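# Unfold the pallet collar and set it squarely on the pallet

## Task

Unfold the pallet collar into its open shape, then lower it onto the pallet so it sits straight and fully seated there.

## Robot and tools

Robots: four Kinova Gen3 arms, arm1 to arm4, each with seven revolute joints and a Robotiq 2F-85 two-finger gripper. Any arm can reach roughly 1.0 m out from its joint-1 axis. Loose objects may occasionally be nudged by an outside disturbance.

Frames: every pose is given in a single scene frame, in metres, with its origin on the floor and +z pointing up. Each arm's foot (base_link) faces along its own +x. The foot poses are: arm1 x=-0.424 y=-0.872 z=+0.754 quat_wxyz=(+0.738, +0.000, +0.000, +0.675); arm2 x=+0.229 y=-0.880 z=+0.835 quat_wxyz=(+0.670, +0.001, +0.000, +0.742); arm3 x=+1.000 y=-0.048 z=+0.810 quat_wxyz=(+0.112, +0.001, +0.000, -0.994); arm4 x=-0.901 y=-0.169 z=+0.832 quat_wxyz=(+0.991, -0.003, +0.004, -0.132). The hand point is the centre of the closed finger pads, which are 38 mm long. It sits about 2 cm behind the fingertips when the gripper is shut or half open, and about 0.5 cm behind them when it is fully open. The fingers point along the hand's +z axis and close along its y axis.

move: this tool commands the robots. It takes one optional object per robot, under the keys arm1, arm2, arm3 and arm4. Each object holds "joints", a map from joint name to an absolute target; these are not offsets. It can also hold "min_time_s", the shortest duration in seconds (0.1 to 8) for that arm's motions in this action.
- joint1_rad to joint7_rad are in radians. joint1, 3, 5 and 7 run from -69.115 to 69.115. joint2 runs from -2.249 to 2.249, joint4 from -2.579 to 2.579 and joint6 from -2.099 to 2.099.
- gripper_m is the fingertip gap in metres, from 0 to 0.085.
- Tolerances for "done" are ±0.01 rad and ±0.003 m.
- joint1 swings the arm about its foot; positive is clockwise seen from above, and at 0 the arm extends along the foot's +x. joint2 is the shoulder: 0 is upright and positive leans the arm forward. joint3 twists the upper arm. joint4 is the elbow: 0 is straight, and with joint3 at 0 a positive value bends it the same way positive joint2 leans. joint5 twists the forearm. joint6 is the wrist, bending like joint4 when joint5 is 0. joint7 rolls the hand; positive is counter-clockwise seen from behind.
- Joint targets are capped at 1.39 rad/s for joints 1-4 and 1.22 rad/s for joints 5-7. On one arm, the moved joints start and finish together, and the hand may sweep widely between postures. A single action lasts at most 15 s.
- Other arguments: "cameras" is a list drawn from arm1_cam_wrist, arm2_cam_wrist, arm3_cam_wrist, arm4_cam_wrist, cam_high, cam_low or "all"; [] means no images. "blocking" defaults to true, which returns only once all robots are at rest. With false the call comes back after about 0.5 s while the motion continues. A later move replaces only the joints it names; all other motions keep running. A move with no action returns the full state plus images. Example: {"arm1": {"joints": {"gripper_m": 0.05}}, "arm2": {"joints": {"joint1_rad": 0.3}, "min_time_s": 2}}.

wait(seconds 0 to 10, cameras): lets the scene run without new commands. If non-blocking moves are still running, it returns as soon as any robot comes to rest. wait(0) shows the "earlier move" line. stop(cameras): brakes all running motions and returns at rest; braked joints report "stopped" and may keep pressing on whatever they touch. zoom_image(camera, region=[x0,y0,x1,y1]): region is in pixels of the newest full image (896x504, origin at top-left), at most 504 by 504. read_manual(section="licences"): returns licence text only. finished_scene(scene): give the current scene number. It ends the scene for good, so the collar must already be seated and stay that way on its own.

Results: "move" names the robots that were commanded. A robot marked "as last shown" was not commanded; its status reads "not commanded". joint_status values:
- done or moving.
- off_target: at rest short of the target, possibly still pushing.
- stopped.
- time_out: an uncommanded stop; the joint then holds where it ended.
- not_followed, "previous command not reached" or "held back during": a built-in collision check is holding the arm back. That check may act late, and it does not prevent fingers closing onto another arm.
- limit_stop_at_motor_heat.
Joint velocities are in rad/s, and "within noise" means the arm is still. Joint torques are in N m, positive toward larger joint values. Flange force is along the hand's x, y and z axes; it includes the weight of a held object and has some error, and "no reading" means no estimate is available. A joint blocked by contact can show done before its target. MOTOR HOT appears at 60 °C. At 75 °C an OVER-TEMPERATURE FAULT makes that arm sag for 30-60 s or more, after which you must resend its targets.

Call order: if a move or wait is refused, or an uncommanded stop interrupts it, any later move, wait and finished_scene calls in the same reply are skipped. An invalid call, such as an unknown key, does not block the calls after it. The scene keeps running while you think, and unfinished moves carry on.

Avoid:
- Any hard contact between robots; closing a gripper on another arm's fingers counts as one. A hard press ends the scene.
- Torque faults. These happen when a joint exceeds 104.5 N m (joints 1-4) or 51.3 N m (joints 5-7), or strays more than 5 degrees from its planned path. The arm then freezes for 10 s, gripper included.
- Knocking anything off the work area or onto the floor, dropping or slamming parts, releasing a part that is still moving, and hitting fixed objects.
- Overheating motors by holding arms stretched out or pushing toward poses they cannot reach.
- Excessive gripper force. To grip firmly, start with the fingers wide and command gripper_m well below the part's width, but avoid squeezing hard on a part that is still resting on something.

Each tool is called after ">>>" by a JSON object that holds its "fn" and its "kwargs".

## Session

>>> {"fn": "move", "kwargs": {"cameras": ["all"]}}

Scene clock: 0.00 s.
Joint torques (N m): no reading
Motor temperatures (°C): arm1=[32 33 27 31 40 35 44] | arm2=[28 33 29 29 36 42 40] | arm3=[29 38 29 31 37 42 37] | arm4=[27 39 26 25 35 43 34]
Flange force (N): no reading
Joint velocities: within noise
arm1.joint_positions: joint1_rad=+0.363 joint2_rad=-0.351 joint3_rad=-0.093 joint4_rad=+1.581 joint5_rad=-0.023 joint6_rad=+1.975 joint7_rad=+1.182 gripper_m=+0.085
arm1.joint_status: not commanded
arm1.hand: x=-0.3653 y=-0.7538 z=+1.2277 quat_wxyz=(+0.019, +0.401, -0.916, +0.027) (m; scene frame)
arm2.joint_positions: joint1_rad=+0.063 joint2_rad=-0.349 joint3_rad=-0.071 joint4_rad=+1.560 joint5_rad=-0.016 joint6_rad=+1.952 joint7_rad=+1.097 gripper_m=+0.085
arm2.joint_status: not commanded
arm2.hand: x=+0.2303 y=-0.7373 z=+1.3153 quat_wxyz=(+0.001, +0.568, -0.823, +0.011) (m; scene frame)
arm3.joint_positions: joint1_rad=-0.347 joint2_rad=-0.422 joint3_rad=-0.089 joint4_rad=+1.424 joint5_rad=-0.076 joint6_rad=+1.962 joint7_rad=+1.495 gripper_m=+0.085
arm3.joint_status: not commanded
arm3.hand: x=+0.8866 y=-0.1413 z=+1.3411 quat_wxyz=(-0.047, -0.949, -0.302, +0.075) (m; scene frame)
arm4.joint_positions: joint1_rad=-0.415 joint2_rad=-0.491 joint3_rad=-0.071 joint4_rad=+1.474 joint5_rad=+0.012 joint6_rad=+1.979 joint7_rad=+1.861 gripper_m=+0.085
arm4.joint_status: not commanded
arm4.hand: x=-0.7767 y=-0.1617 z=+1.3556 quat_wxyz=(-0.084, +0.246, -0.965, +0.026) (m; scene frame)
pictures: arm1_cam_wrist, arm2_cam_wrist, arm3_cam_wrist, arm4_cam_wrist, cam_high, cam_low

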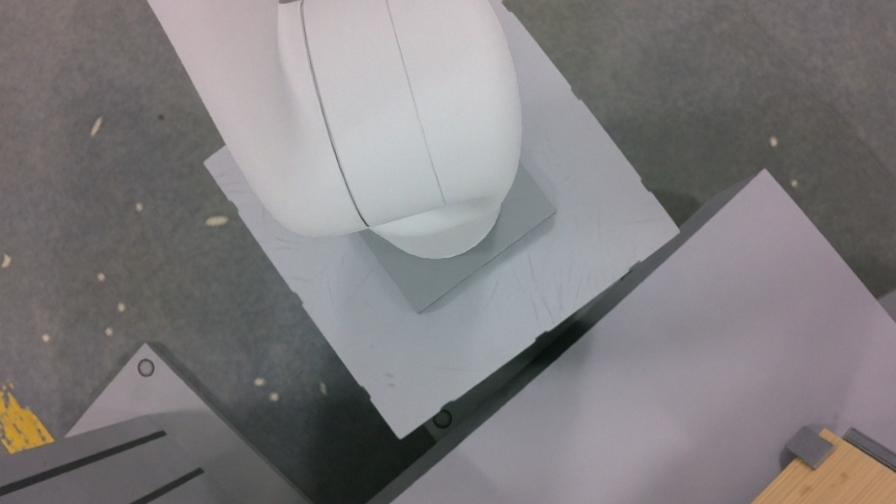

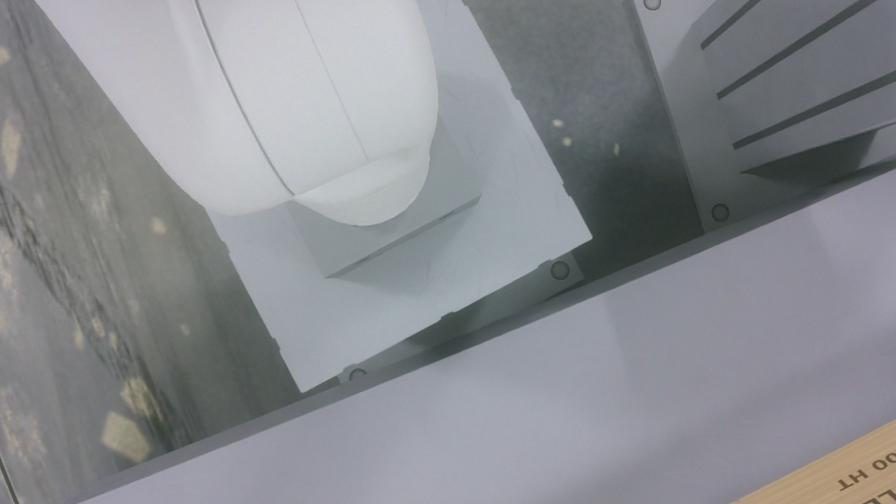

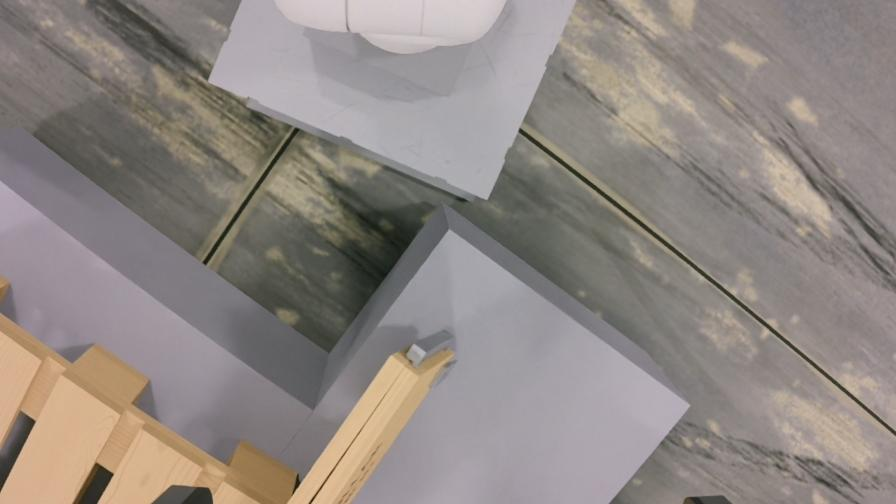

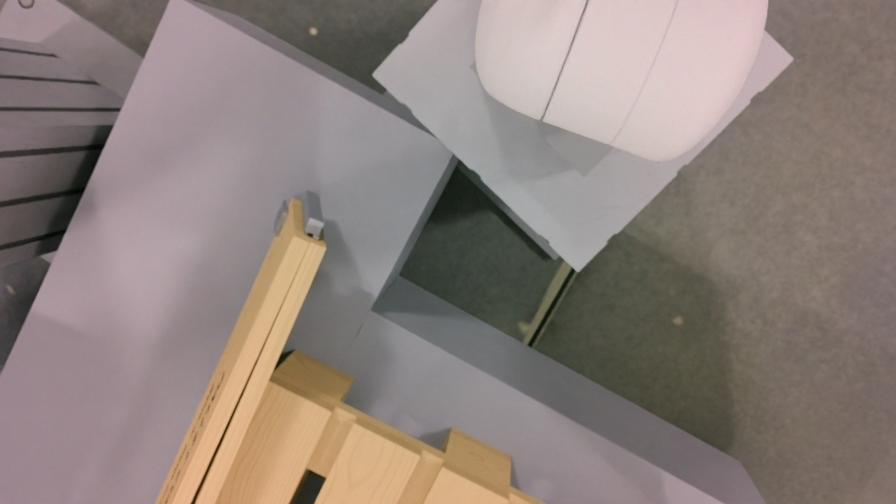

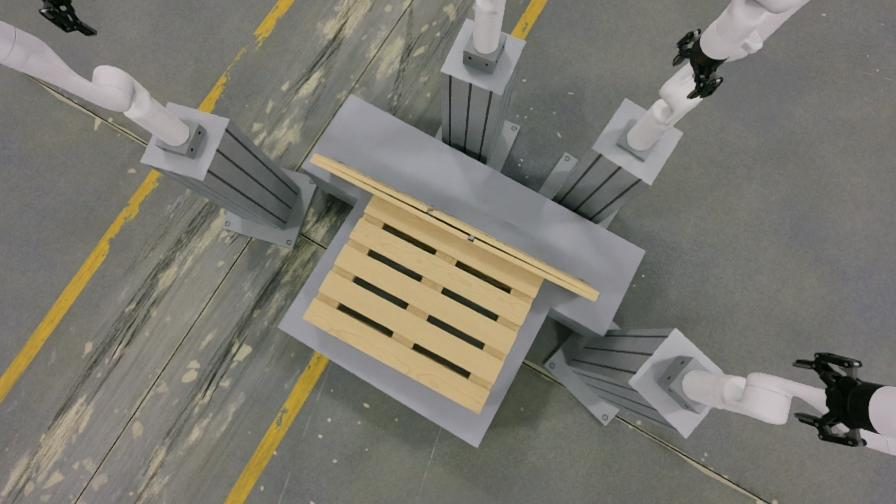

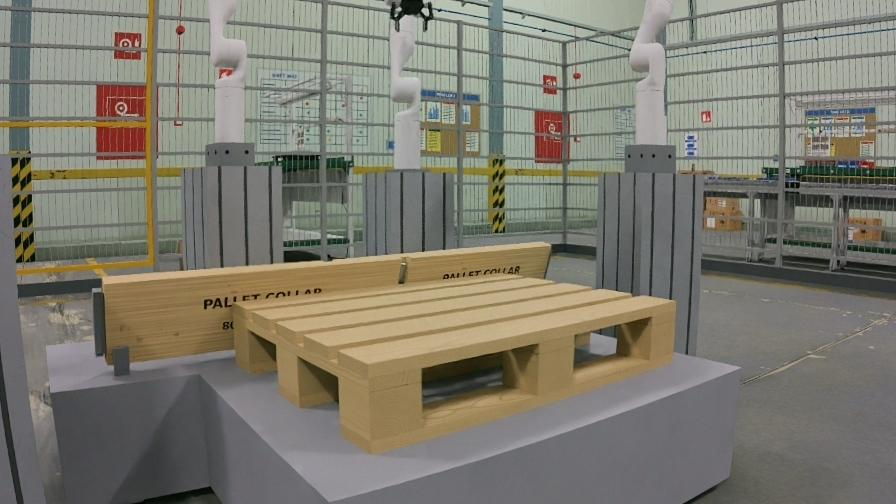

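>>> {"fn": "move", "kwargs": {"arm2": {"joints":{"joint1_rad":0.0939,"joint2_rad":0.5238,"joint3_rad":0,"joint4_rad":1.4488,"joint5_rad":0,"joint6_rad":1.169,"joint7_rad":1.5635}}, "arm1": {"joints":{"joint1_rad":0.2032,"joint2_rad":0.5217,"joint3_rad":0,"joint4_rad":1.1837,"joint5_rad":0,"joint6_rad":1.4362,"joint7_rad":1.8635}}, "cameras": ["arm1_cam_wrist","arm2_cam_wrist"]}}

Scene clock: 70.33 s.
Joint torques (N m): arm1=[-0.57 -20.7 -1.2 -9.03 0.29 -0.02 0.4] | arm2=[0.63 -16.6 -0.11 -8.98 0.23 -0.19 -0.4] | arm3=[-0.66 -0.44 0.18 -8.72 0.42 -0.37 -0.04] | arm4=[0.29 1.84 -0.98 -7.91 -0.05 -0.18 0.01]
Motor temperatures (°C): arm1=[32 32 26 31 40 35 44] | arm2=[28 33 29 29 36 42 40] | arm3=[29 36 28 31 37 42 37] | arm4=[27 36 26 25 35 43 34]
Flange force (N): arm1=[-3.6 -1.9 0.8] | arm2=[6.2 0.6 -1.3] | arm3=[-0.7 0.7 1.9] | arm4=[1.8 -3.6 0.6]
move: arm1 done; arm2 done
Joint velocities: within noise
arm1.joint_positions: joint1_rad=+0.203 joint2_rad=+0.522 joint3_rad=+0.000 joint4_rad=+1.184 joint5_rad=+0.000 joint6_rad=+1.436 joint7_rad=+1.863 gripper_m=+0.085
arm1.joint_status: all done
arm1.hand: x=-0.2495 y=-0.3799 z=+1.0495 quat_wxyz=(+0.000, +0.707, -0.707, +0.000)
arm2.joint_positions: joint1_rad=+0.094 joint2_rad=+0.524 joint3_rad=+0.000 joint4_rad=+1.449 joint5_rad=+0.000 joint6_rad=+1.169 joint7_rad=+1.563 gripper_m=+0.085
arm2.joint_status: all done
arm2.hand: x=+0.2500 y=-0.3807 z=+1.0511 quat_wxyz=(+0.000, +0.708, -0.707, -0.001)
arm3, arm4: as last shown

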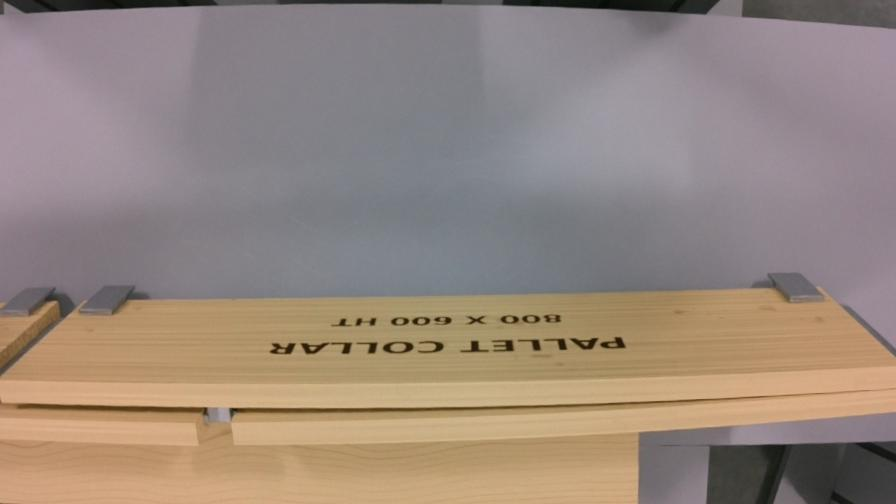

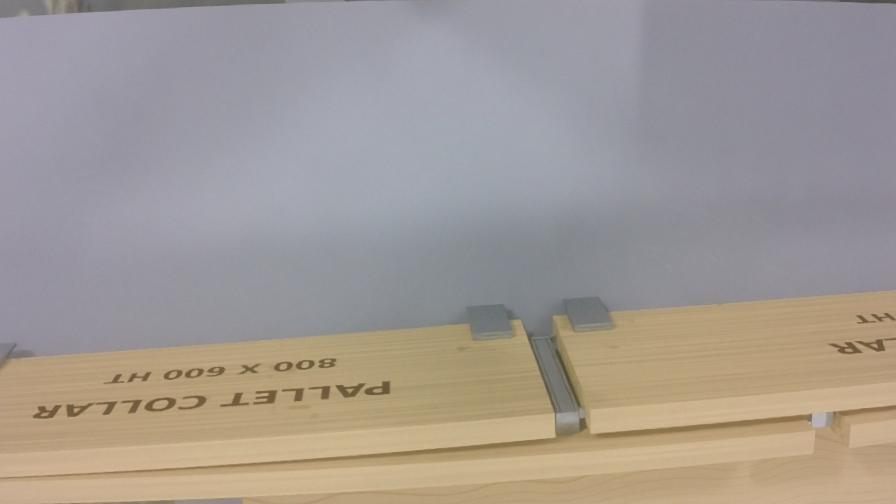

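>>> {"fn": "zoom_image", "kwargs": {"camera": "arm2_cam_wrist", "region": [480, 360, 896, 504]}}

>>> {"fn": "zoom_image", "kwargs": {"camera": "arm1_cam_wrist", "region": [0, 340, 420, 490]}}

Scaled by 1.212 from the camera's image (finer frame: 1280x720).

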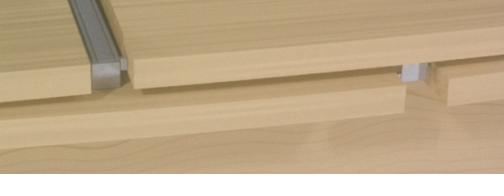

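Scaled by 1.200 from the camera's image (finer frame: 1280x720).

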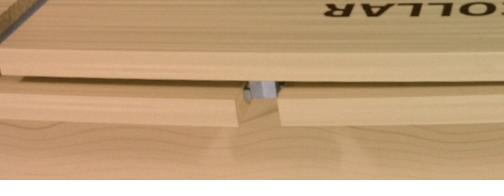

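>>> {"fn": "move", "kwargs": {"arm3": {"joints":{"joint1_rad":-0.4018,"joint2_rad":1.2043,"joint3_rad":0,"joint4_rad":1.9082,"joint5_rad":0,"joint6_rad":0.0291,"joint7_rad":0.9873}}, "arm4": {"joints":{"joint1_rad":0.0962,"joint2_rad":1.2573,"joint3_rad":0,"joint4_rad":2.0246,"joint5_rad":0,"joint6_rad":-0.1403,"joint7_rad":1.9759}}, "cameras": ["arm3_cam_wrist","arm4_cam_wrist"]}}

Scene clock: 149.90 s.
Joint torques (N m): arm1=[-0.52 -20.77 -1.19 -9.01 0.28 0.04 0.38] | arm2=[0.6 -16.54 -0.07 -8.99 0.21 -0.22 -0.39] | arm3=[-0.69 -18.93 0.33 -1.01 0.46 0.11 -0.03] | arm4=[0.39 -17.75 -0.51 1.51 -0.18 0.34 -0.01]
Motor temperatures (°C): arm1=[32 32 27 31 40 35 44] | arm2=[28 33 29 29 36 41 40] | arm3=[29 34 28 31 37 42 37] | arm4=[27 35 26 25 35 42 34]
Flange force (N): arm1=[-3.8 -1.8 1.0] | arm2=[6.4 0.6 -1.4] | arm3=[1.8 -2.3 -2.0] | arm4=[0.4 0.3 -0.8]
move: arm3 done; arm4 done
Joint velocities: within noise
arm1, arm2: as last shown
arm3.joint_positions: joint1_rad=-0.402 joint2_rad=+1.204 joint3_rad=+0.000 joint4_rad=+1.908 joint5_rad=+0.000 joint6_rad=+0.029 joint7_rad=+0.987 gripper_m=+0.085
arm3.joint_status: all done
arm3.hand: x=+0.6604 y=-0.2638 z=+0.6193 quat_wxyz=(+0.000, -1.000, -0.022, -0.001)
arm4.joint_positions: joint1_rad=+0.096 joint2_rad=+1.257 joint3_rad=+0.000 joint4_rad=+2.025 joint5_rad=+0.000 joint6_rad=-0.140 joint7_rad=+1.976 gripper_m=+0.085
arm4.joint_status: all done
arm4.hand: x=-0.5789 y=-0.3194 z=+0.6221 quat_wxyz=(+0.005, +0.022, -1.000, +0.002)

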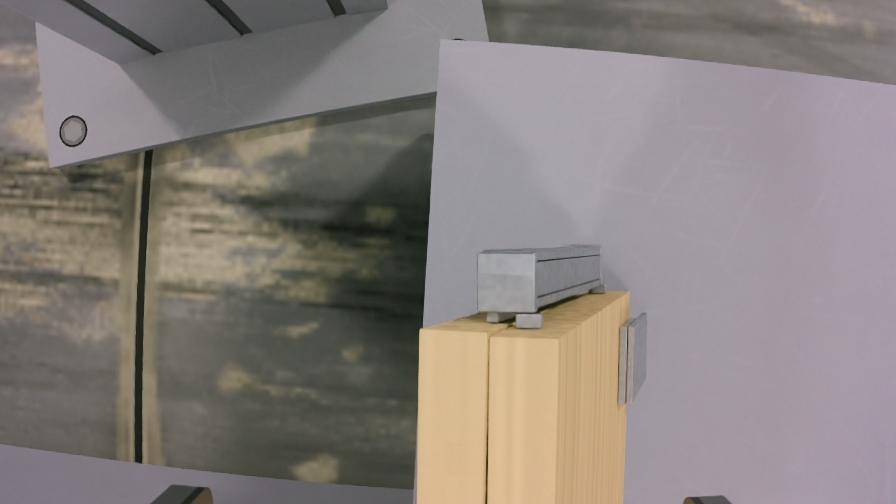

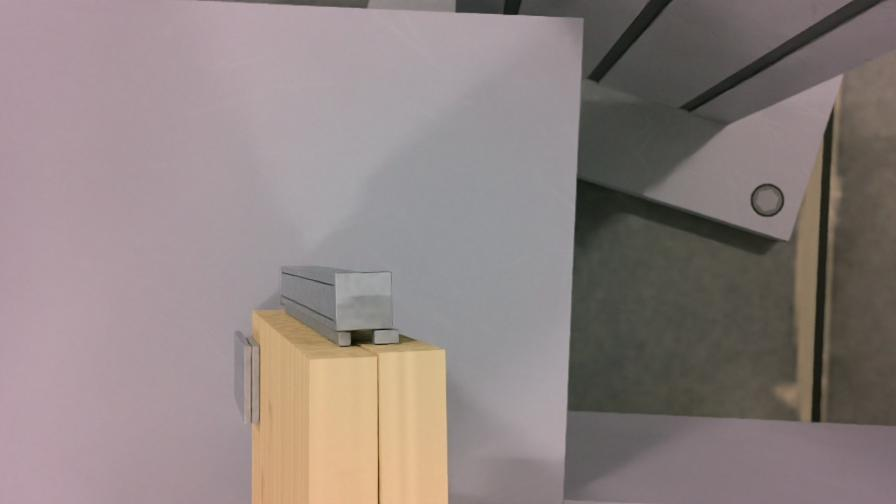

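>>> {"fn": "move", "kwargs": {"arm3": {"joints":{"joint1_rad":-0.4215,"joint2_rad":1.5263,"joint4_rad":1.6559,"joint6_rad":-0.0406,"joint7_rad":0.9432},"min_time_s":1.5}, "arm4": {"joints":{"joint1_rad":0.1368,"joint2_rad":1.577,"joint4_rad":1.7138,"joint6_rad":-0.1492,"joint7_rad":2.0305},"min_time_s":1.5}, "cameras": ["arm3_cam_wrist","arm4_cam_wrist"]}}

>>> {"fn": "move", "kwargs": {"arm3": {"joints":{"gripper_m":0.035}}, "arm4": {"joints":{"gripper_m":0.035}}, "cameras": ["arm2_cam_wrist","arm1_cam_wrist"]}}

Scene clock: 180.10 s.
Joint torques (N m): arm1=[-0.6 -20.69 -1.18 -9.07 0.31 0.02 0.44] | arm2=[0.66 -16.67 -0.01 -9 0.25 -0.19 -0.4] | arm3=[-0.72 -19.58 0.39 -0.38 0.5 0.11 -0.03] | arm4=[0.41 -18.65 -0.48 1.61 -0.17 0.34 -0.02]
Motor temperatures (°C): arm1=[32 32 27 31 40 35 44] | arm2=[28 33 29 29 36 41 40] | arm3=[29 34 28 31 37 42 37] | arm4=[27 35 26 25 35 42 34]
Flange force (N): arm1=[-3.3 -1.7 1.0] | arm2=[6.1 0.7 -1.2] | arm3=[1.6 -2.3 -3.0] | arm4=[0.2 0.3 -0.8]
move: arm3 done; arm4 done
Joint velocities: within noise
arm1, arm2: as last shown
arm3.joint_positions: joint1_rad=-0.421 joint2_rad=+1.526 joint3_rad=+0.000 joint4_rad=+1.656 joint5_rad=+0.000 joint6_rad=-0.041 joint7_rad=+0.943 gripper_m=+0.085
arm3.joint_status: all done
arm3.hand: x=+0.6605 y=-0.2739 z=+0.4874 quat_wxyz=(+0.000, -1.000, -0.010, -0.001)
arm4.joint_positions: joint1_rad=+0.137 joint2_rad=+1.577 joint3_rad=+0.000 joint4_rad=+1.714 joint5_rad=+0.000 joint6_rad=-0.149 joint7_rad=+2.031 gripper_m=+0.085
arm4.joint_status: all done
arm4.hand: x=-0.5701 y=-0.3399 z=+0.4901 quat_wxyz=(+0.005, +0.029, -1.000, +0.002)

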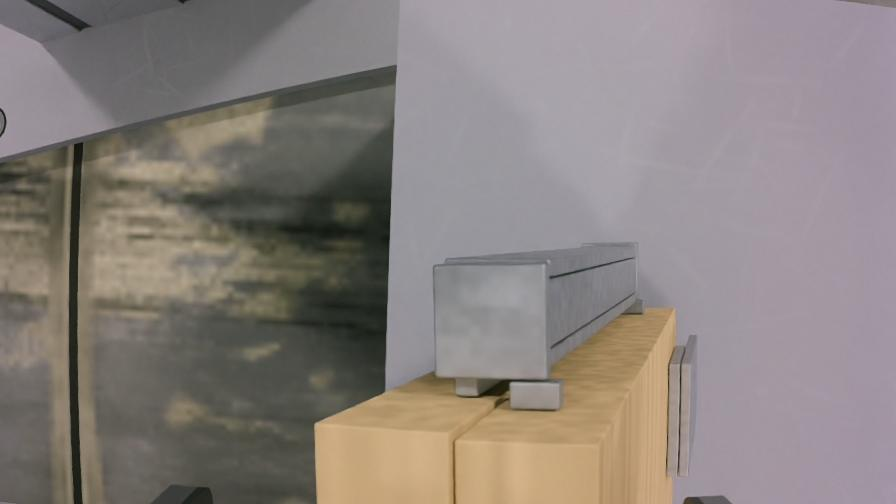

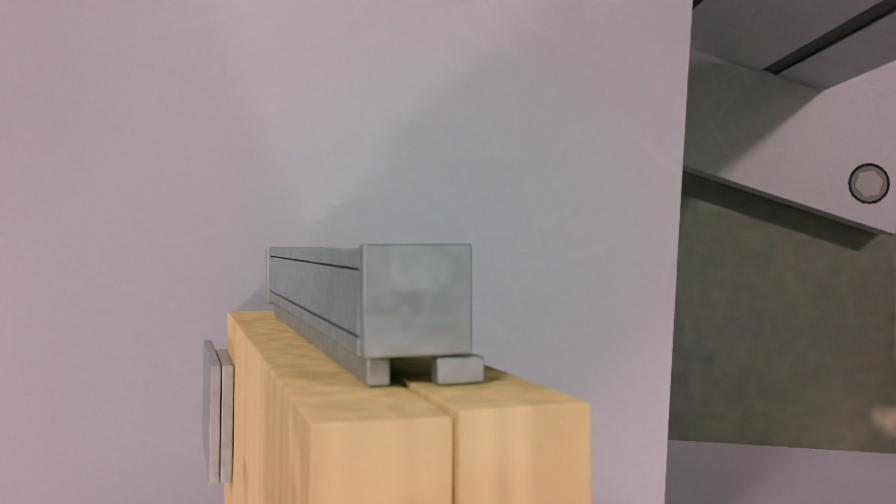

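Scene clock: 180.97 s.
Joint torques (N m): arm1=[-0.5 -20.79 -1.16 -8.98 0.29 0.02 0.39] | arm2=[0.63 -16.54 -0.07 -8.88 0.24 -0.19 -0.37] | arm3=[14.49 11.8 25.07 5.5 -0.91 4.78 -1] | arm4=[-7.29 -1.11 -15.88 -1.89 1.47 0.52 0.34]
Motor temperatures (°C): arm1=[32 32 27 31 40 35 44] | arm2=[28 33 29 29 36 41 40] | arm3=[29 34 28 31 37 42 37] | arm4=[27 35 26 25 35 42 34]
Flange force (N): arm1=[-4.0 -1.9 0.8] | arm2=[6.0 0.7 -1.5] | arm3=[16.9 29.6 -63.9] | arm4=[12.7 -15.1 -50.8]
move: arm3 off_target; arm4 off_target
Joint velocities: within noise
arm1, arm2: as last shown
arm3.joint_positions: joint1_rad=-0.422 joint2_rad=+1.526 joint3_rad=+0.000 joint4_rad=+1.656 joint5_rad=+0.000 joint6_rad=-0.041 joint7_rad=+0.943 gripper_m=+0.050
arm3.joint_status: gripper_m off_target (ended at +0.050, target +0.035)
arm3.hand: x=+0.6605 y=-0.2740 z=+0.4874 quat_wxyz=(+0.000, -1.000, -0.010, -0.001)
arm4.joint_positions: joint1_rad=+0.137 joint2_rad=+1.577 joint3_rad=+0.000 joint4_rad=+1.714 joint5_rad=+0.000 joint6_rad=-0.149 joint7_rad=+2.031 gripper_m=+0.050
arm4.joint_status: gripper_m off_target (ended at +0.050, target +0.035)
arm4.hand: x=-0.5701 y=-0.3400 z=+0.4901 quat_wxyz=(+0.005, +0.029, -1.000, +0.002)
pictures: arm1_cam_wrist, arm2_cam_wrist

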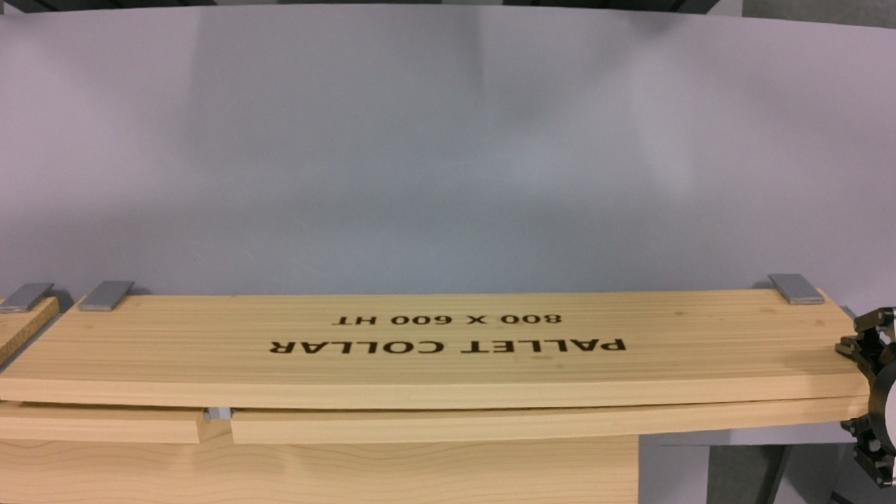

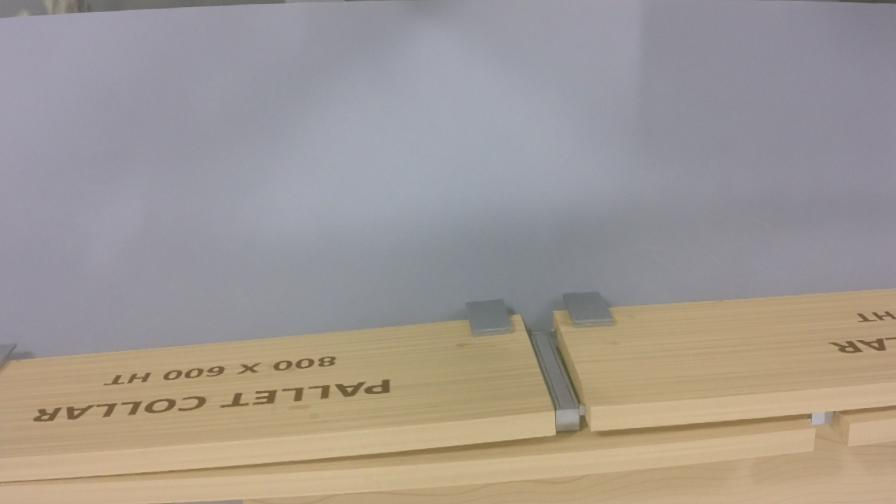

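>>> {"fn": "move", "kwargs": {"cameras": ["arm3_cam_wrist","cam_low","arm4_cam_wrist"]}}

>>> {"fn": "zoom_image", "kwargs": {"camera": "cam_low", "region": [60, 200, 320, 400]}}

Scene clock: 194.93 s.
Joint torques (N m): arm1=[-0.55 -20.76 -1.22 -8.98 0.29 -0.01 0.4] | arm2=[0.62 -16.52 -0.08 -8.97 0.22 -0.17 -0.36] | arm3=[14.76 12.66 25.48 5.88 -0.96 4.98 -0.99] | arm4=[-7.52 -0.88 -16.15 -1.97 1.54 0.41 0.37]
Motor temperatures (°C): arm1=[32 32 27 31 40 35 44] | arm2=[28 33 29 29 36 41 40] | arm3=[29 34 29 31 37 42 37] | arm4=[27 35 26 25 35 42 34]
Flange force (N): arm1=[-3.9 -1.9 0.7] | arm2=[6.4 0.7 -1.3] | arm3=[16.7 30.4 -65.1] | arm4=[12.8 -15.6 -51.6]
Joint velocities: within noise
arm1.joint_positions: joint1_rad=+0.203 joint2_rad=+0.522 joint3_rad=+0.000 joint4_rad=+1.184 joint5_rad=+0.000 joint6_rad=+1.436 joint7_rad=+1.863 gripper_m=+0.085
arm1.joint_status: not commanded
arm1.hand: x=-0.2495 y=-0.3799 z=+1.0495 quat_wxyz=(+0.000, +0.707, -0.707, +0.000) (m; scene frame)
arm2.joint_positions: joint1_rad=+0.094 joint2_rad=+0.524 joint3_rad=+0.000 joint4_rad=+1.449 joint5_rad=+0.000 joint6_rad=+1.169 joint7_rad=+1.563 gripper_m=+0.085
arm2.joint_status: not commanded
arm2.hand: x=+0.2500 y=-0.3807 z=+1.0511 quat_wxyz=(+0.000, +0.708, -0.707, -0.001) (m; scene frame)
arm3.joint_positions: joint1_rad=-0.421 joint2_rad=+1.526 joint3_rad=+0.000 joint4_rad=+1.656 joint5_rad=+0.000 joint6_rad=-0.041 joint7_rad=+0.943 gripper_m=+0.050
arm3.joint_status: gripper_m off_target (ended at +0.050, target +0.035)
arm3.hand: x=+0.6605 y=-0.2739 z=+0.4873 quat_wxyz=(+0.000, -1.000, -0.010, -0.001) (m; scene frame)
arm4.joint_positions: joint1_rad=+0.137 joint2_rad=+1.577 joint3_rad=+0.000 joint4_rad=+1.714 joint5_rad=+0.000 joint6_rad=-0.149 joint7_rad=+2.031 gripper_m=+0.050
arm4.joint_status: gripper_m off_target (ended at +0.050, target +0.035)
arm4.hand: x=-0.5701 y=-0.3399 z=+0.4901 quat_wxyz=(+0.005, +0.029, -1.000, +0.002) (m; scene frame)
pictures: arm3_cam_wrist, arm4_cam_wrist, cam_low

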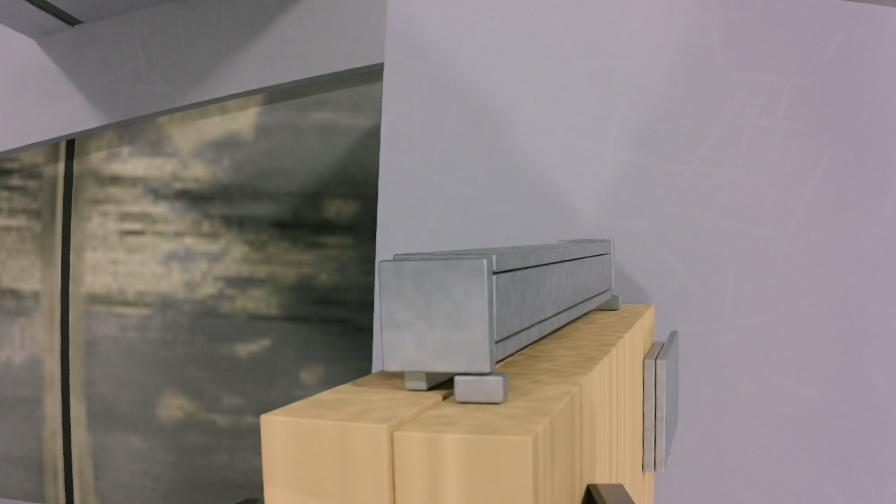

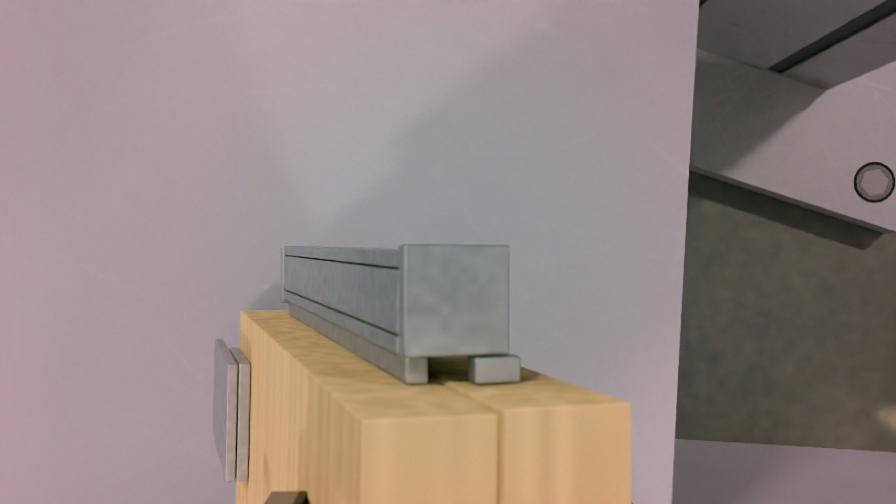

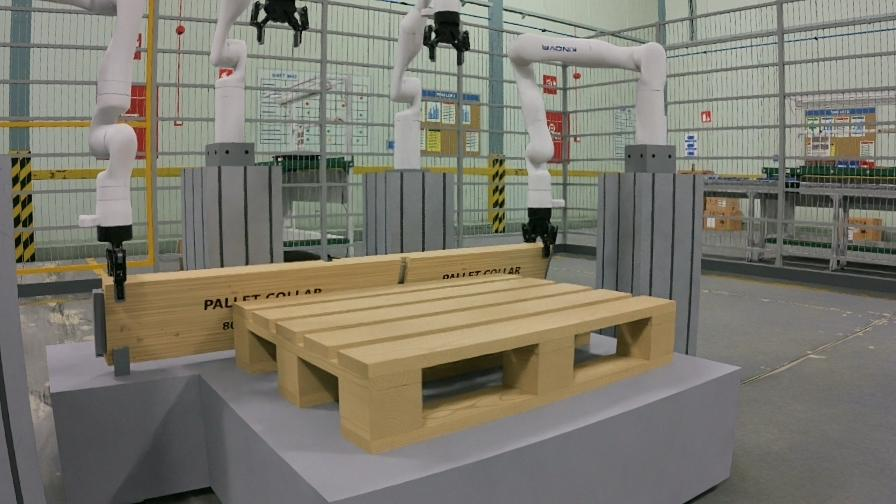

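Scaled by 1.938 from the camera's image (finer frame: 1280x720).

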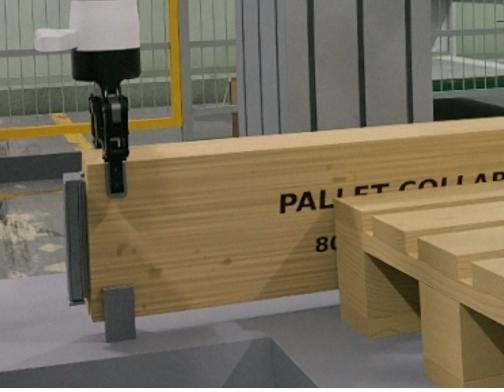

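>>> {"fn": "move", "kwargs": {"arm3": {"joints":{"gripper_m":0.065}}, "arm4": {"joints":{"gripper_m":0.065}}}}

>>> {"fn": "move", "kwargs": {"arm3": {"joints":{"joint2_rad":1.4909,"joint4_rad":1.6886,"joint6_rad":-0.0379},"min_time_s":0.8}, "arm4": {"joints":{"joint2_rad":1.5414,"joint4_rad":1.749,"joint6_rad":-0.1488},"min_time_s":0.8}}}

>>> {"fn": "move", "kwargs": {"arm3": {"joints":{"gripper_m":0.038}}, "arm4": {"joints":{"gripper_m":0.038}}, "cameras": ["arm3_cam_wrist","arm4_cam_wrist","cam_low"]}}

>>> {"fn": "zoom_image", "kwargs": {"camera": "cam_low", "region": [60, 200, 320, 400]}}

Scene clock: 229.93 s.
Joint torques (N m): arm1=[-0.6 -20.77 -1.14 -9 0.29 0.04 0.37] | arm2=[0.61 -16.66 -0.08 -8.95 0.21 -0.22 -0.34] | arm3=[-0.75 -19.58 0.38 -0.39 0.5 0.13 -0.04] | arm4=[0.3 -18.63 -0.49 1.58 -0.19 0.33 -0.04]
Motor temperatures (°C): arm1=[32 33 27 31 40 35 44] | arm2=[28 33 29 29 36 41 40] | arm3=[30 34 30 31 37 42 37] | arm4=[27 34 27 25 35 42 34]
Flange force (N): arm1=[-3.8 -2.0 0.9] | arm2=[5.9 0.7 -1.3] | arm3=[1.6 -2.4 -3.0] | arm4=[0.4 0.1 -0.9]
move: arm3 done; arm4 done
Joint velocities: within noise
arm1, arm2: as last shown
arm3.joint_positions: joint1_rad=-0.421 joint2_rad=+1.526 joint3_rad=+0.000 joint4_rad=+1.656 joint5_rad=+0.000 joint6_rad=-0.041 joint7_rad=+0.943 gripper_m=+0.065
arm3.joint_status: all done
arm3.hand: x=+0.6605 y=-0.2739 z=+0.4873 quat_wxyz=(+0.000, -1.000, -0.010, -0.001)
arm4.joint_positions: joint1_rad=+0.137 joint2_rad=+1.577 joint3_rad=+0.000 joint4_rad=+1.714 joint5_rad=+0.000 joint6_rad=-0.149 joint7_rad=+2.031 gripper_m=+0.065
arm4.joint_status: all done
arm4.hand: x=-0.5701 y=-0.3399 z=+0.4901 quat_wxyz=(+0.005, +0.029, -1.000, +0.002)
pictures: none

Scene clock: 231.03 s.
Joint torques (N m): arm1=[-0.55 -20.8 -1.11 -8.99 0.32 -0.02 0.39] | arm2=[0.59 -16.5 -0.06 -8.93 0.26 -0.23 -0.41] | arm3=[-0.72 -19.62 0.37 -0.37 0.48 0.13 -0.01] | arm4=[0.43 -18.64 -0.46 1.61 -0.18 0.32 -0.04]
Motor temperatures (°C): arm1=[32 33 27 31 40 35 44] | arm2=[28 33 29 29 36 41 40] | arm3=[30 34 30 31 37 42 37] | arm4=[27 34 27 25 35 42 34]
Flange force (N): arm1=[-4.0 -2.0 0.7] | arm2=[6.2 0.5 -1.6] | arm3=[1.6 -2.3 -2.6] | arm4=[0.2 0.3 -0.8]
move: arm3 done; arm4 done
Joint velocities: within noise
arm1, arm2: as last shown
arm3.joint_positions: joint1_rad=-0.421 joint2_rad=+1.491 joint3_rad=+0.000 joint4_rad=+1.689 joint5_rad=+0.000 joint6_rad=-0.038 joint7_rad=+0.943 gripper_m=+0.065
arm3.joint_status: all done
arm3.hand: x=+0.6606 y=-0.2738 z=+0.5022 quat_wxyz=(+0.000, -1.000, -0.010, -0.001)
arm4.joint_positions: joint1_rad=+0.137 joint2_rad=+1.541 joint3_rad=+0.000 joint4_rad=+1.749 joint5_rad=+0.000 joint6_rad=-0.149 joint7_rad=+2.031 gripper_m=+0.065
arm4.joint_status: all done
arm4.hand: x=-0.5700 y=-0.3398 z=+0.5051 quat_wxyz=(+0.005, +0.029, -1.000, +0.002)
pictures: none

Scene clock: 231.77 s.
Joint torques (N m): arm1=[-0.56 -20.77 -1.18 -8.99 0.31 0.02 0.39] | arm2=[0.65 -16.52 -0.03 -9.03 0.21 -0.27 -0.33] | arm3=[1.98 -8.23 5.54 -2.02 0.28 0.04 -0.15] | arm4=[-0.34 -11.3 -3.23 -3.2 -0.14 -1.12 -0.28]
Motor temperatures (°C): arm1=[32 33 27 31 40 35 44] | arm2=[28 33 29 29 36 41 40] | arm3=[30 34 30 31 37 42 37] | arm4=[27 34 27 25 35 42 34]
Flange force (N): arm1=[-3.9 -1.9 0.9] | arm2=[6.5 0.8 -1.5] | arm3=[8.5 0.8 -33.4] | arm4=[7.0 1.2 -29.5]
move: arm3 off_target; arm4 off_target
Joint velocities: within noise
arm1, arm2: as last shown
arm3.joint_positions: joint1_rad=-0.422 joint2_rad=+1.491 joint3_rad=+0.000 joint4_rad=+1.689 joint5_rad=+0.000 joint6_rad=-0.038 joint7_rad=+0.943 gripper_m=+0.046
arm3.joint_status: gripper_m off_target (ended at +0.046, target +0.038)
arm3.hand: x=+0.6606 y=-0.2739 z=+0.5022 quat_wxyz=(+0.000, -1.000, -0.010, -0.001)
arm4.joint_positions: joint1_rad=+0.137 joint2_rad=+1.541 joint3_rad=+0.000 joint4_rad=+1.749 joint5_rad=+0.000 joint6_rad=-0.149 joint7_rad=+2.031 gripper_m=+0.046
arm4.joint_status: gripper_m off_target (ended at +0.046, target +0.038)
arm4.hand: x=-0.5700 y=-0.3399 z=+0.5051 quat_wxyz=(+0.005, +0.029, -1.000, +0.002)

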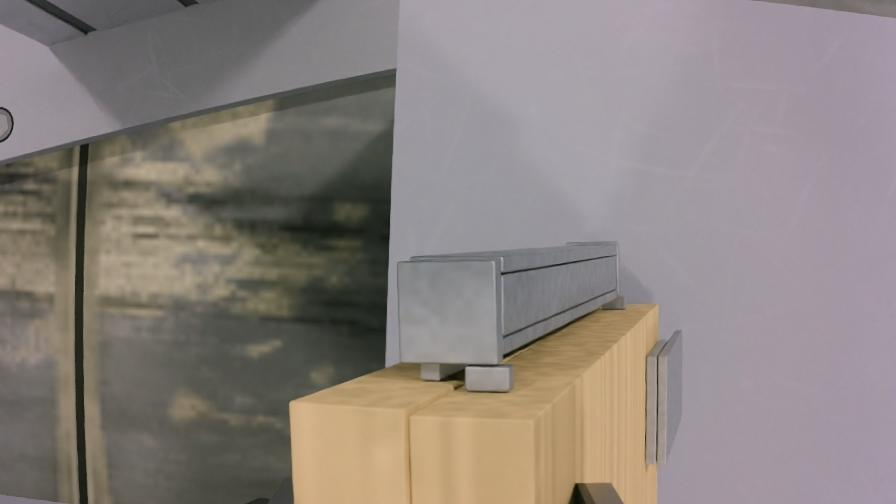

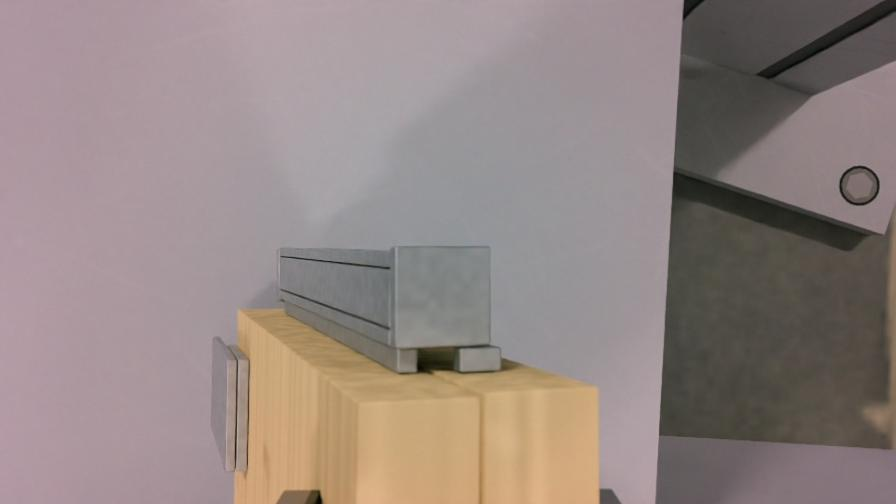

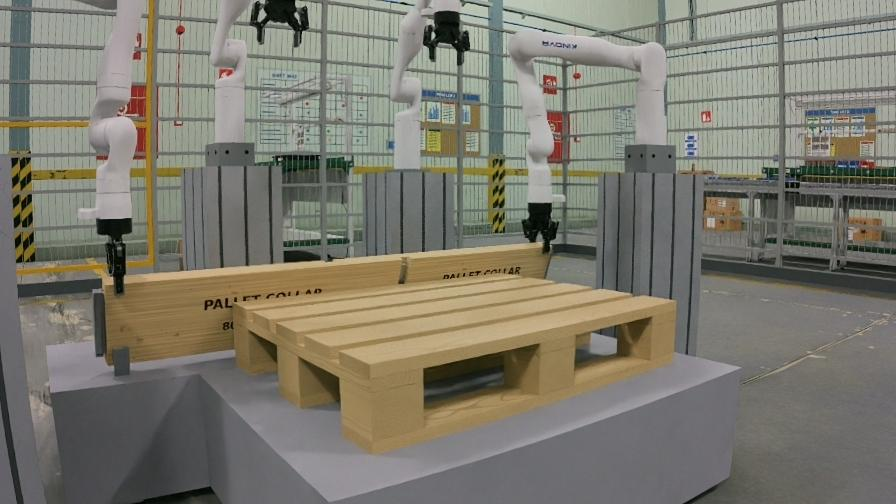

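Scaled by 1.938 from the camera's image (finer frame: 1280x720).

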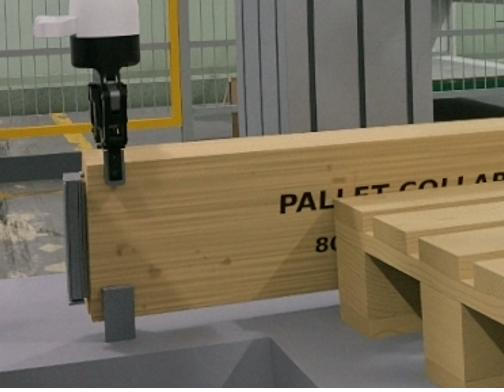

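>>> {"fn": "move", "kwargs": {"arm3": {"joints":{"joint1_rad":-0.4135,"joint2_rad":1.4928,"joint4_rad":1.6704,"joint6_rad":-0.0216,"joint7_rad":0.9512},"min_time_s":1.2}, "arm4": {"joints":{"joint1_rad":0.13,"joint2_rad":1.5395,"joint4_rad":1.734,"joint6_rad":-0.1319,"joint7_rad":2.0237},"min_time_s":1.2}, "cameras": ["arm1_cam_wrist","arm2_cam_wrist"]}}

Scene clock: 250.37 s.
Joint torques (N m): arm1=[-0.55 -20.82 -1.08 -9.05 0.27 -0.02 0.37] | arm2=[0.55 -16.53 -0.12 -8.96 0.19 -0.19 -0.4] | arm3=[15.91 -12.46 28.87 -43.4 -0.42 -19.65 -0.71] | arm4=[-9.47 -27.38 -17.27 -34.53 0.85 -15.53 -0.17]
Motor temperatures (°C): arm1=[32 33 27 31 40 34 44] | arm2=[28 33 29 29 36 41 40] | arm3=[30 34 30 31 37 42 37] | arm4=[27 34 27 25 35 42 34]
Flange force (N): arm1=[-3.8 -1.9 0.9] | arm2=[6.3 0.4 -1.4] | arm3=[84.5 -8.5 -116.7] | arm4=[60.7 4.4 -64.2]
move: arm3 done; arm4 done
Joint velocities: within noise
arm1, arm2: as last shown
arm3.joint_positions: joint1_rad=-0.414 joint2_rad=+1.493 joint3_rad=+0.000 joint4_rad=+1.670 joint5_rad=+0.000 joint6_rad=-0.022 joint7_rad=+0.951 gripper_m=+0.046
arm3.joint_status: all done
arm3.hand: x=+0.6547 y=-0.2743 z=+0.5012 quat_wxyz=(+0.000, -1.000, -0.010, -0.001)
arm4.joint_positions: joint1_rad=+0.130 joint2_rad=+1.540 joint3_rad=+0.000 joint4_rad=+1.734 joint5_rad=+0.000 joint6_rad=-0.132 joint7_rad=+2.024 gripper_m=+0.046
arm4.joint_status: all done
arm4.hand: x=-0.5642 y=-0.3396 z=+0.5051 quat_wxyz=(+0.005, +0.029, -1.000, +0.002)

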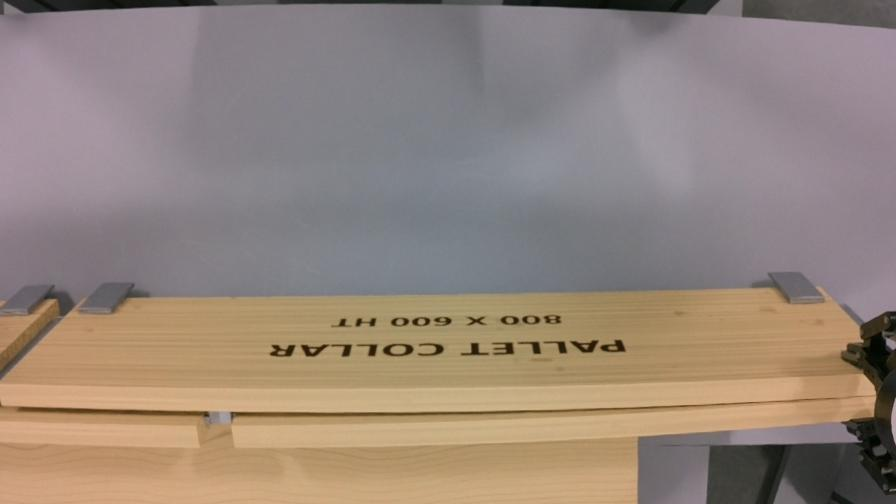

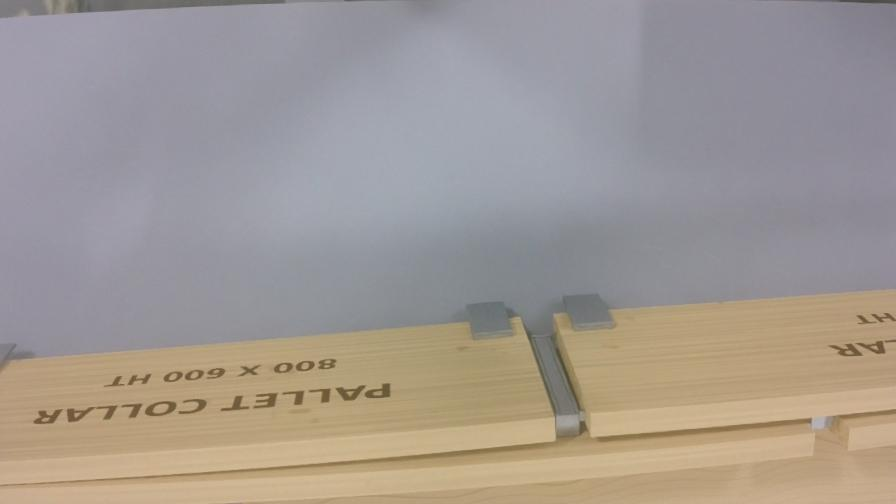

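>>> {"fn": "move", "kwargs": {"arm3": {"joints":{"joint1_rad":-0.4215,"joint2_rad":1.4909,"joint4_rad":1.6886,"joint6_rad":-0.0379,"joint7_rad":0.9432},"min_time_s":1}, "arm4": {"joints":{"joint1_rad":0.1368,"joint2_rad":1.5414,"joint4_rad":1.749,"joint6_rad":-0.1488,"joint7_rad":2.0305},"min_time_s":1}}}

>>> {"fn": "move", "kwargs": {"arm3": {"joints":{"gripper_m":0.056}}, "arm4": {"joints":{"gripper_m":0.056}}}}

Scene clock: 262.90 s.
Joint torques (N m): arm1=[-0.57 -20.76 -1.11 -9.03 0.29 -0.03 0.38] | arm2=[0.6 -16.57 -0.15 -8.98 0.21 -0.19 -0.37] | arm3=[3.62 -9.64 7.37 0.77 -0.59 1.41 -1] | arm4=[-1.63 -11.48 -4.84 -1.68 0.47 -0.47 0.24]
Motor temperatures (°C): arm1=[32 33 27 31 40 34 44] | arm2=[28 33 29 29 36 41 40] | arm3=[30 34 30 33 37 43 37] | arm4=[27 35 27 26 35 43 34]
Flange force (N): arm1=[-3.8 -1.9 0.8] | arm2=[6.3 0.6 -1.3] | arm3=[6.2 4.7 -23.7] | arm4=[6.0 -1.8 -25.5]
move: arm3 done; arm4 done
Joint velocities: within noise
arm1, arm2: as last shown
arm3.joint_positions: joint1_rad=-0.421 joint2_rad=+1.491 joint3_rad=+0.000 joint4_rad=+1.689 joint5_rad=+0.000 joint6_rad=-0.038 joint7_rad=+0.943 gripper_m=+0.046
arm3.joint_status: all done
arm3.hand: x=+0.6604 y=-0.2739 z=+0.5022 quat_wxyz=(+0.000, -1.000, -0.010, -0.001)
arm4.joint_positions: joint1_rad=+0.137 joint2_rad=+1.541 joint3_rad=+0.000 joint4_rad=+1.749 joint5_rad=+0.000 joint6_rad=-0.149 joint7_rad=+2.031 gripper_m=+0.046
arm4.joint_status: all done
arm4.hand: x=-0.5700 y=-0.3398 z=+0.5051 quat_wxyz=(+0.005, +0.029, -1.000, +0.002)
pictures: none

Scene clock: 263.63 s.
Joint torques (N m): arm1=[-0.5 -20.73 -1.14 -9.01 0.28 0.02 0.38] | arm2=[0.63 -16.57 -0.08 -8.94 0.2 -0.2 -0.35] | arm3=[-0.76 -19.54 0.37 -0.42 0.52 0.1 -0.02] | arm4=[0.4 -18.55 -0.45 1.62 -0.19 0.33 -0.01]
Motor temperatures (°C): arm1=[32 33 27 31 40 34 44] | arm2=[28 33 29 29 36 41 40] | arm3=[30 34 30 33 37 43 37] | arm4=[27 35 27 26 35 43 34]
Flange force (N): arm1=[-3.7 -1.8 0.9] | arm2=[6.1 0.7 -1.4] | arm3=[1.6 -2.4 -2.9] | arm4=[0.2 0.2 -1.0]
move: arm3 done; arm4 done
Joint velocities: within noise
arm1, arm2: as last shown
arm3.joint_positions: joint1_rad=-0.421 joint2_rad=+1.491 joint3_rad=+0.000 joint4_rad=+1.689 joint5_rad=+0.000 joint6_rad=-0.038 joint7_rad=+0.943 gripper_m=+0.056
arm3.joint_status: all done
arm3.hand: x=+0.6606 y=-0.2738 z=+0.5021 quat_wxyz=(+0.000, -1.000, -0.010, -0.001)
arm4.joint_positions: joint1_rad=+0.137 joint2_rad=+1.541 joint3_rad=+0.000 joint4_rad=+1.749 joint5_rad=+0.000 joint6_rad=-0.149 joint7_rad=+2.031 gripper_m=+0.056
arm4.joint_status: all done
arm4.hand: x=-0.5700 y=-0.3398 z=+0.5051 quat_wxyz=(+0.005, +0.029, -1.000, +0.002)
pictures: none

>>> {"fn": "move", "kwargs": {"arm2": {"joints":{"joint1_rad":-0.2571,"joint2_rad":1.2562,"joint4_rad":1.1764,"joint6_rad":0.709,"joint7_rad":2.8357,"gripper_m":0.034}}, "cameras": ["arm2_cam_wrist","arm1_cam_wrist"]}}

Scene clock: 280.17 s.
Joint torques (N m): arm1=[-0.58 -20.79 -1.13 -9.05 0.28 0.01 0.37] | arm2=[0.6 -23.05 0.26 -6.63 0.28 -0.22 -0.35] | arm3=[-0.68 -19.56 0.41 -0.41 0.5 0.11 -0.02] | arm4=[0.4 -18.6 -0.5 1.57 -0.18 0.34 -0.05]
Motor temperatures (°C): arm1=[32 33 27 31 40 34 44] | arm2=[28 33 29 29 36 41 40] | arm3=[30 35 30 33 37 43 37] | arm4=[27 36 27 26 35 43 34]
Flange force (N): arm1=[-3.7 -1.9 1.0] | arm2=[1.1 6.5 -5.3] | arm3=[1.7 -2.2 -2.9] | arm4=[0.4 0.3 -1.0]
move: arm2 done
Joint velocities: within noise
arm1, arm3, arm4: as last shown
arm2.joint_positions: joint1_rad=-0.257 joint2_rad=+1.256 joint3_rad=+0.000 joint4_rad=+1.176 joint5_rad=+0.000 joint6_rad=+0.709 joint7_rad=+2.836 gripper_m=+0.034
arm2.joint_status: all done
arm2.hand: x=+0.0392 y=-0.3051 z=+0.7018 quat_wxyz=(-0.001, +1.000, +0.027, -0.001)
arm3.hand: x=+0.6605 y=-0.2739 z=+0.5022 quat_wxyz=(+0.000, -1.000, -0.010, -0.001)
pictures: arm1_cam_wrist, arm2_cam_wrist

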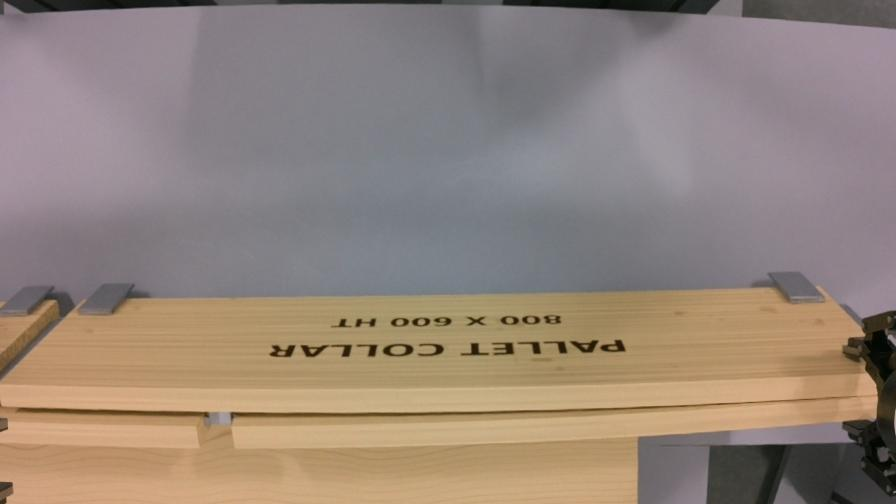

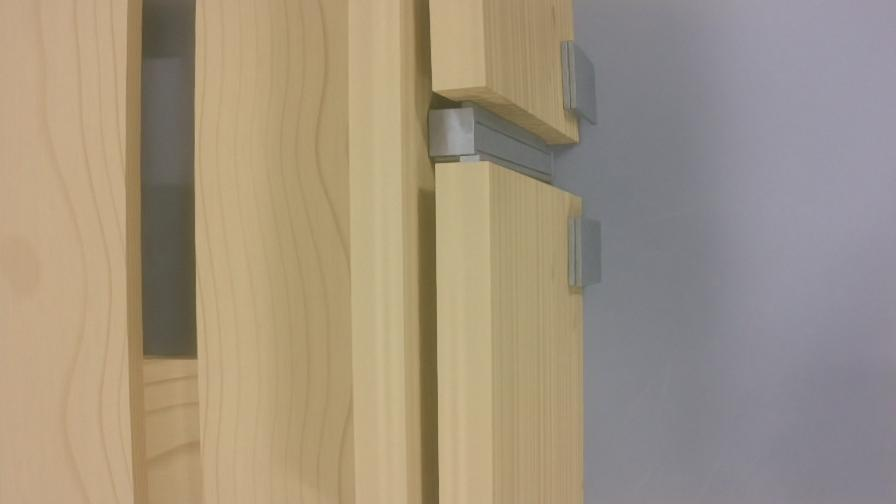

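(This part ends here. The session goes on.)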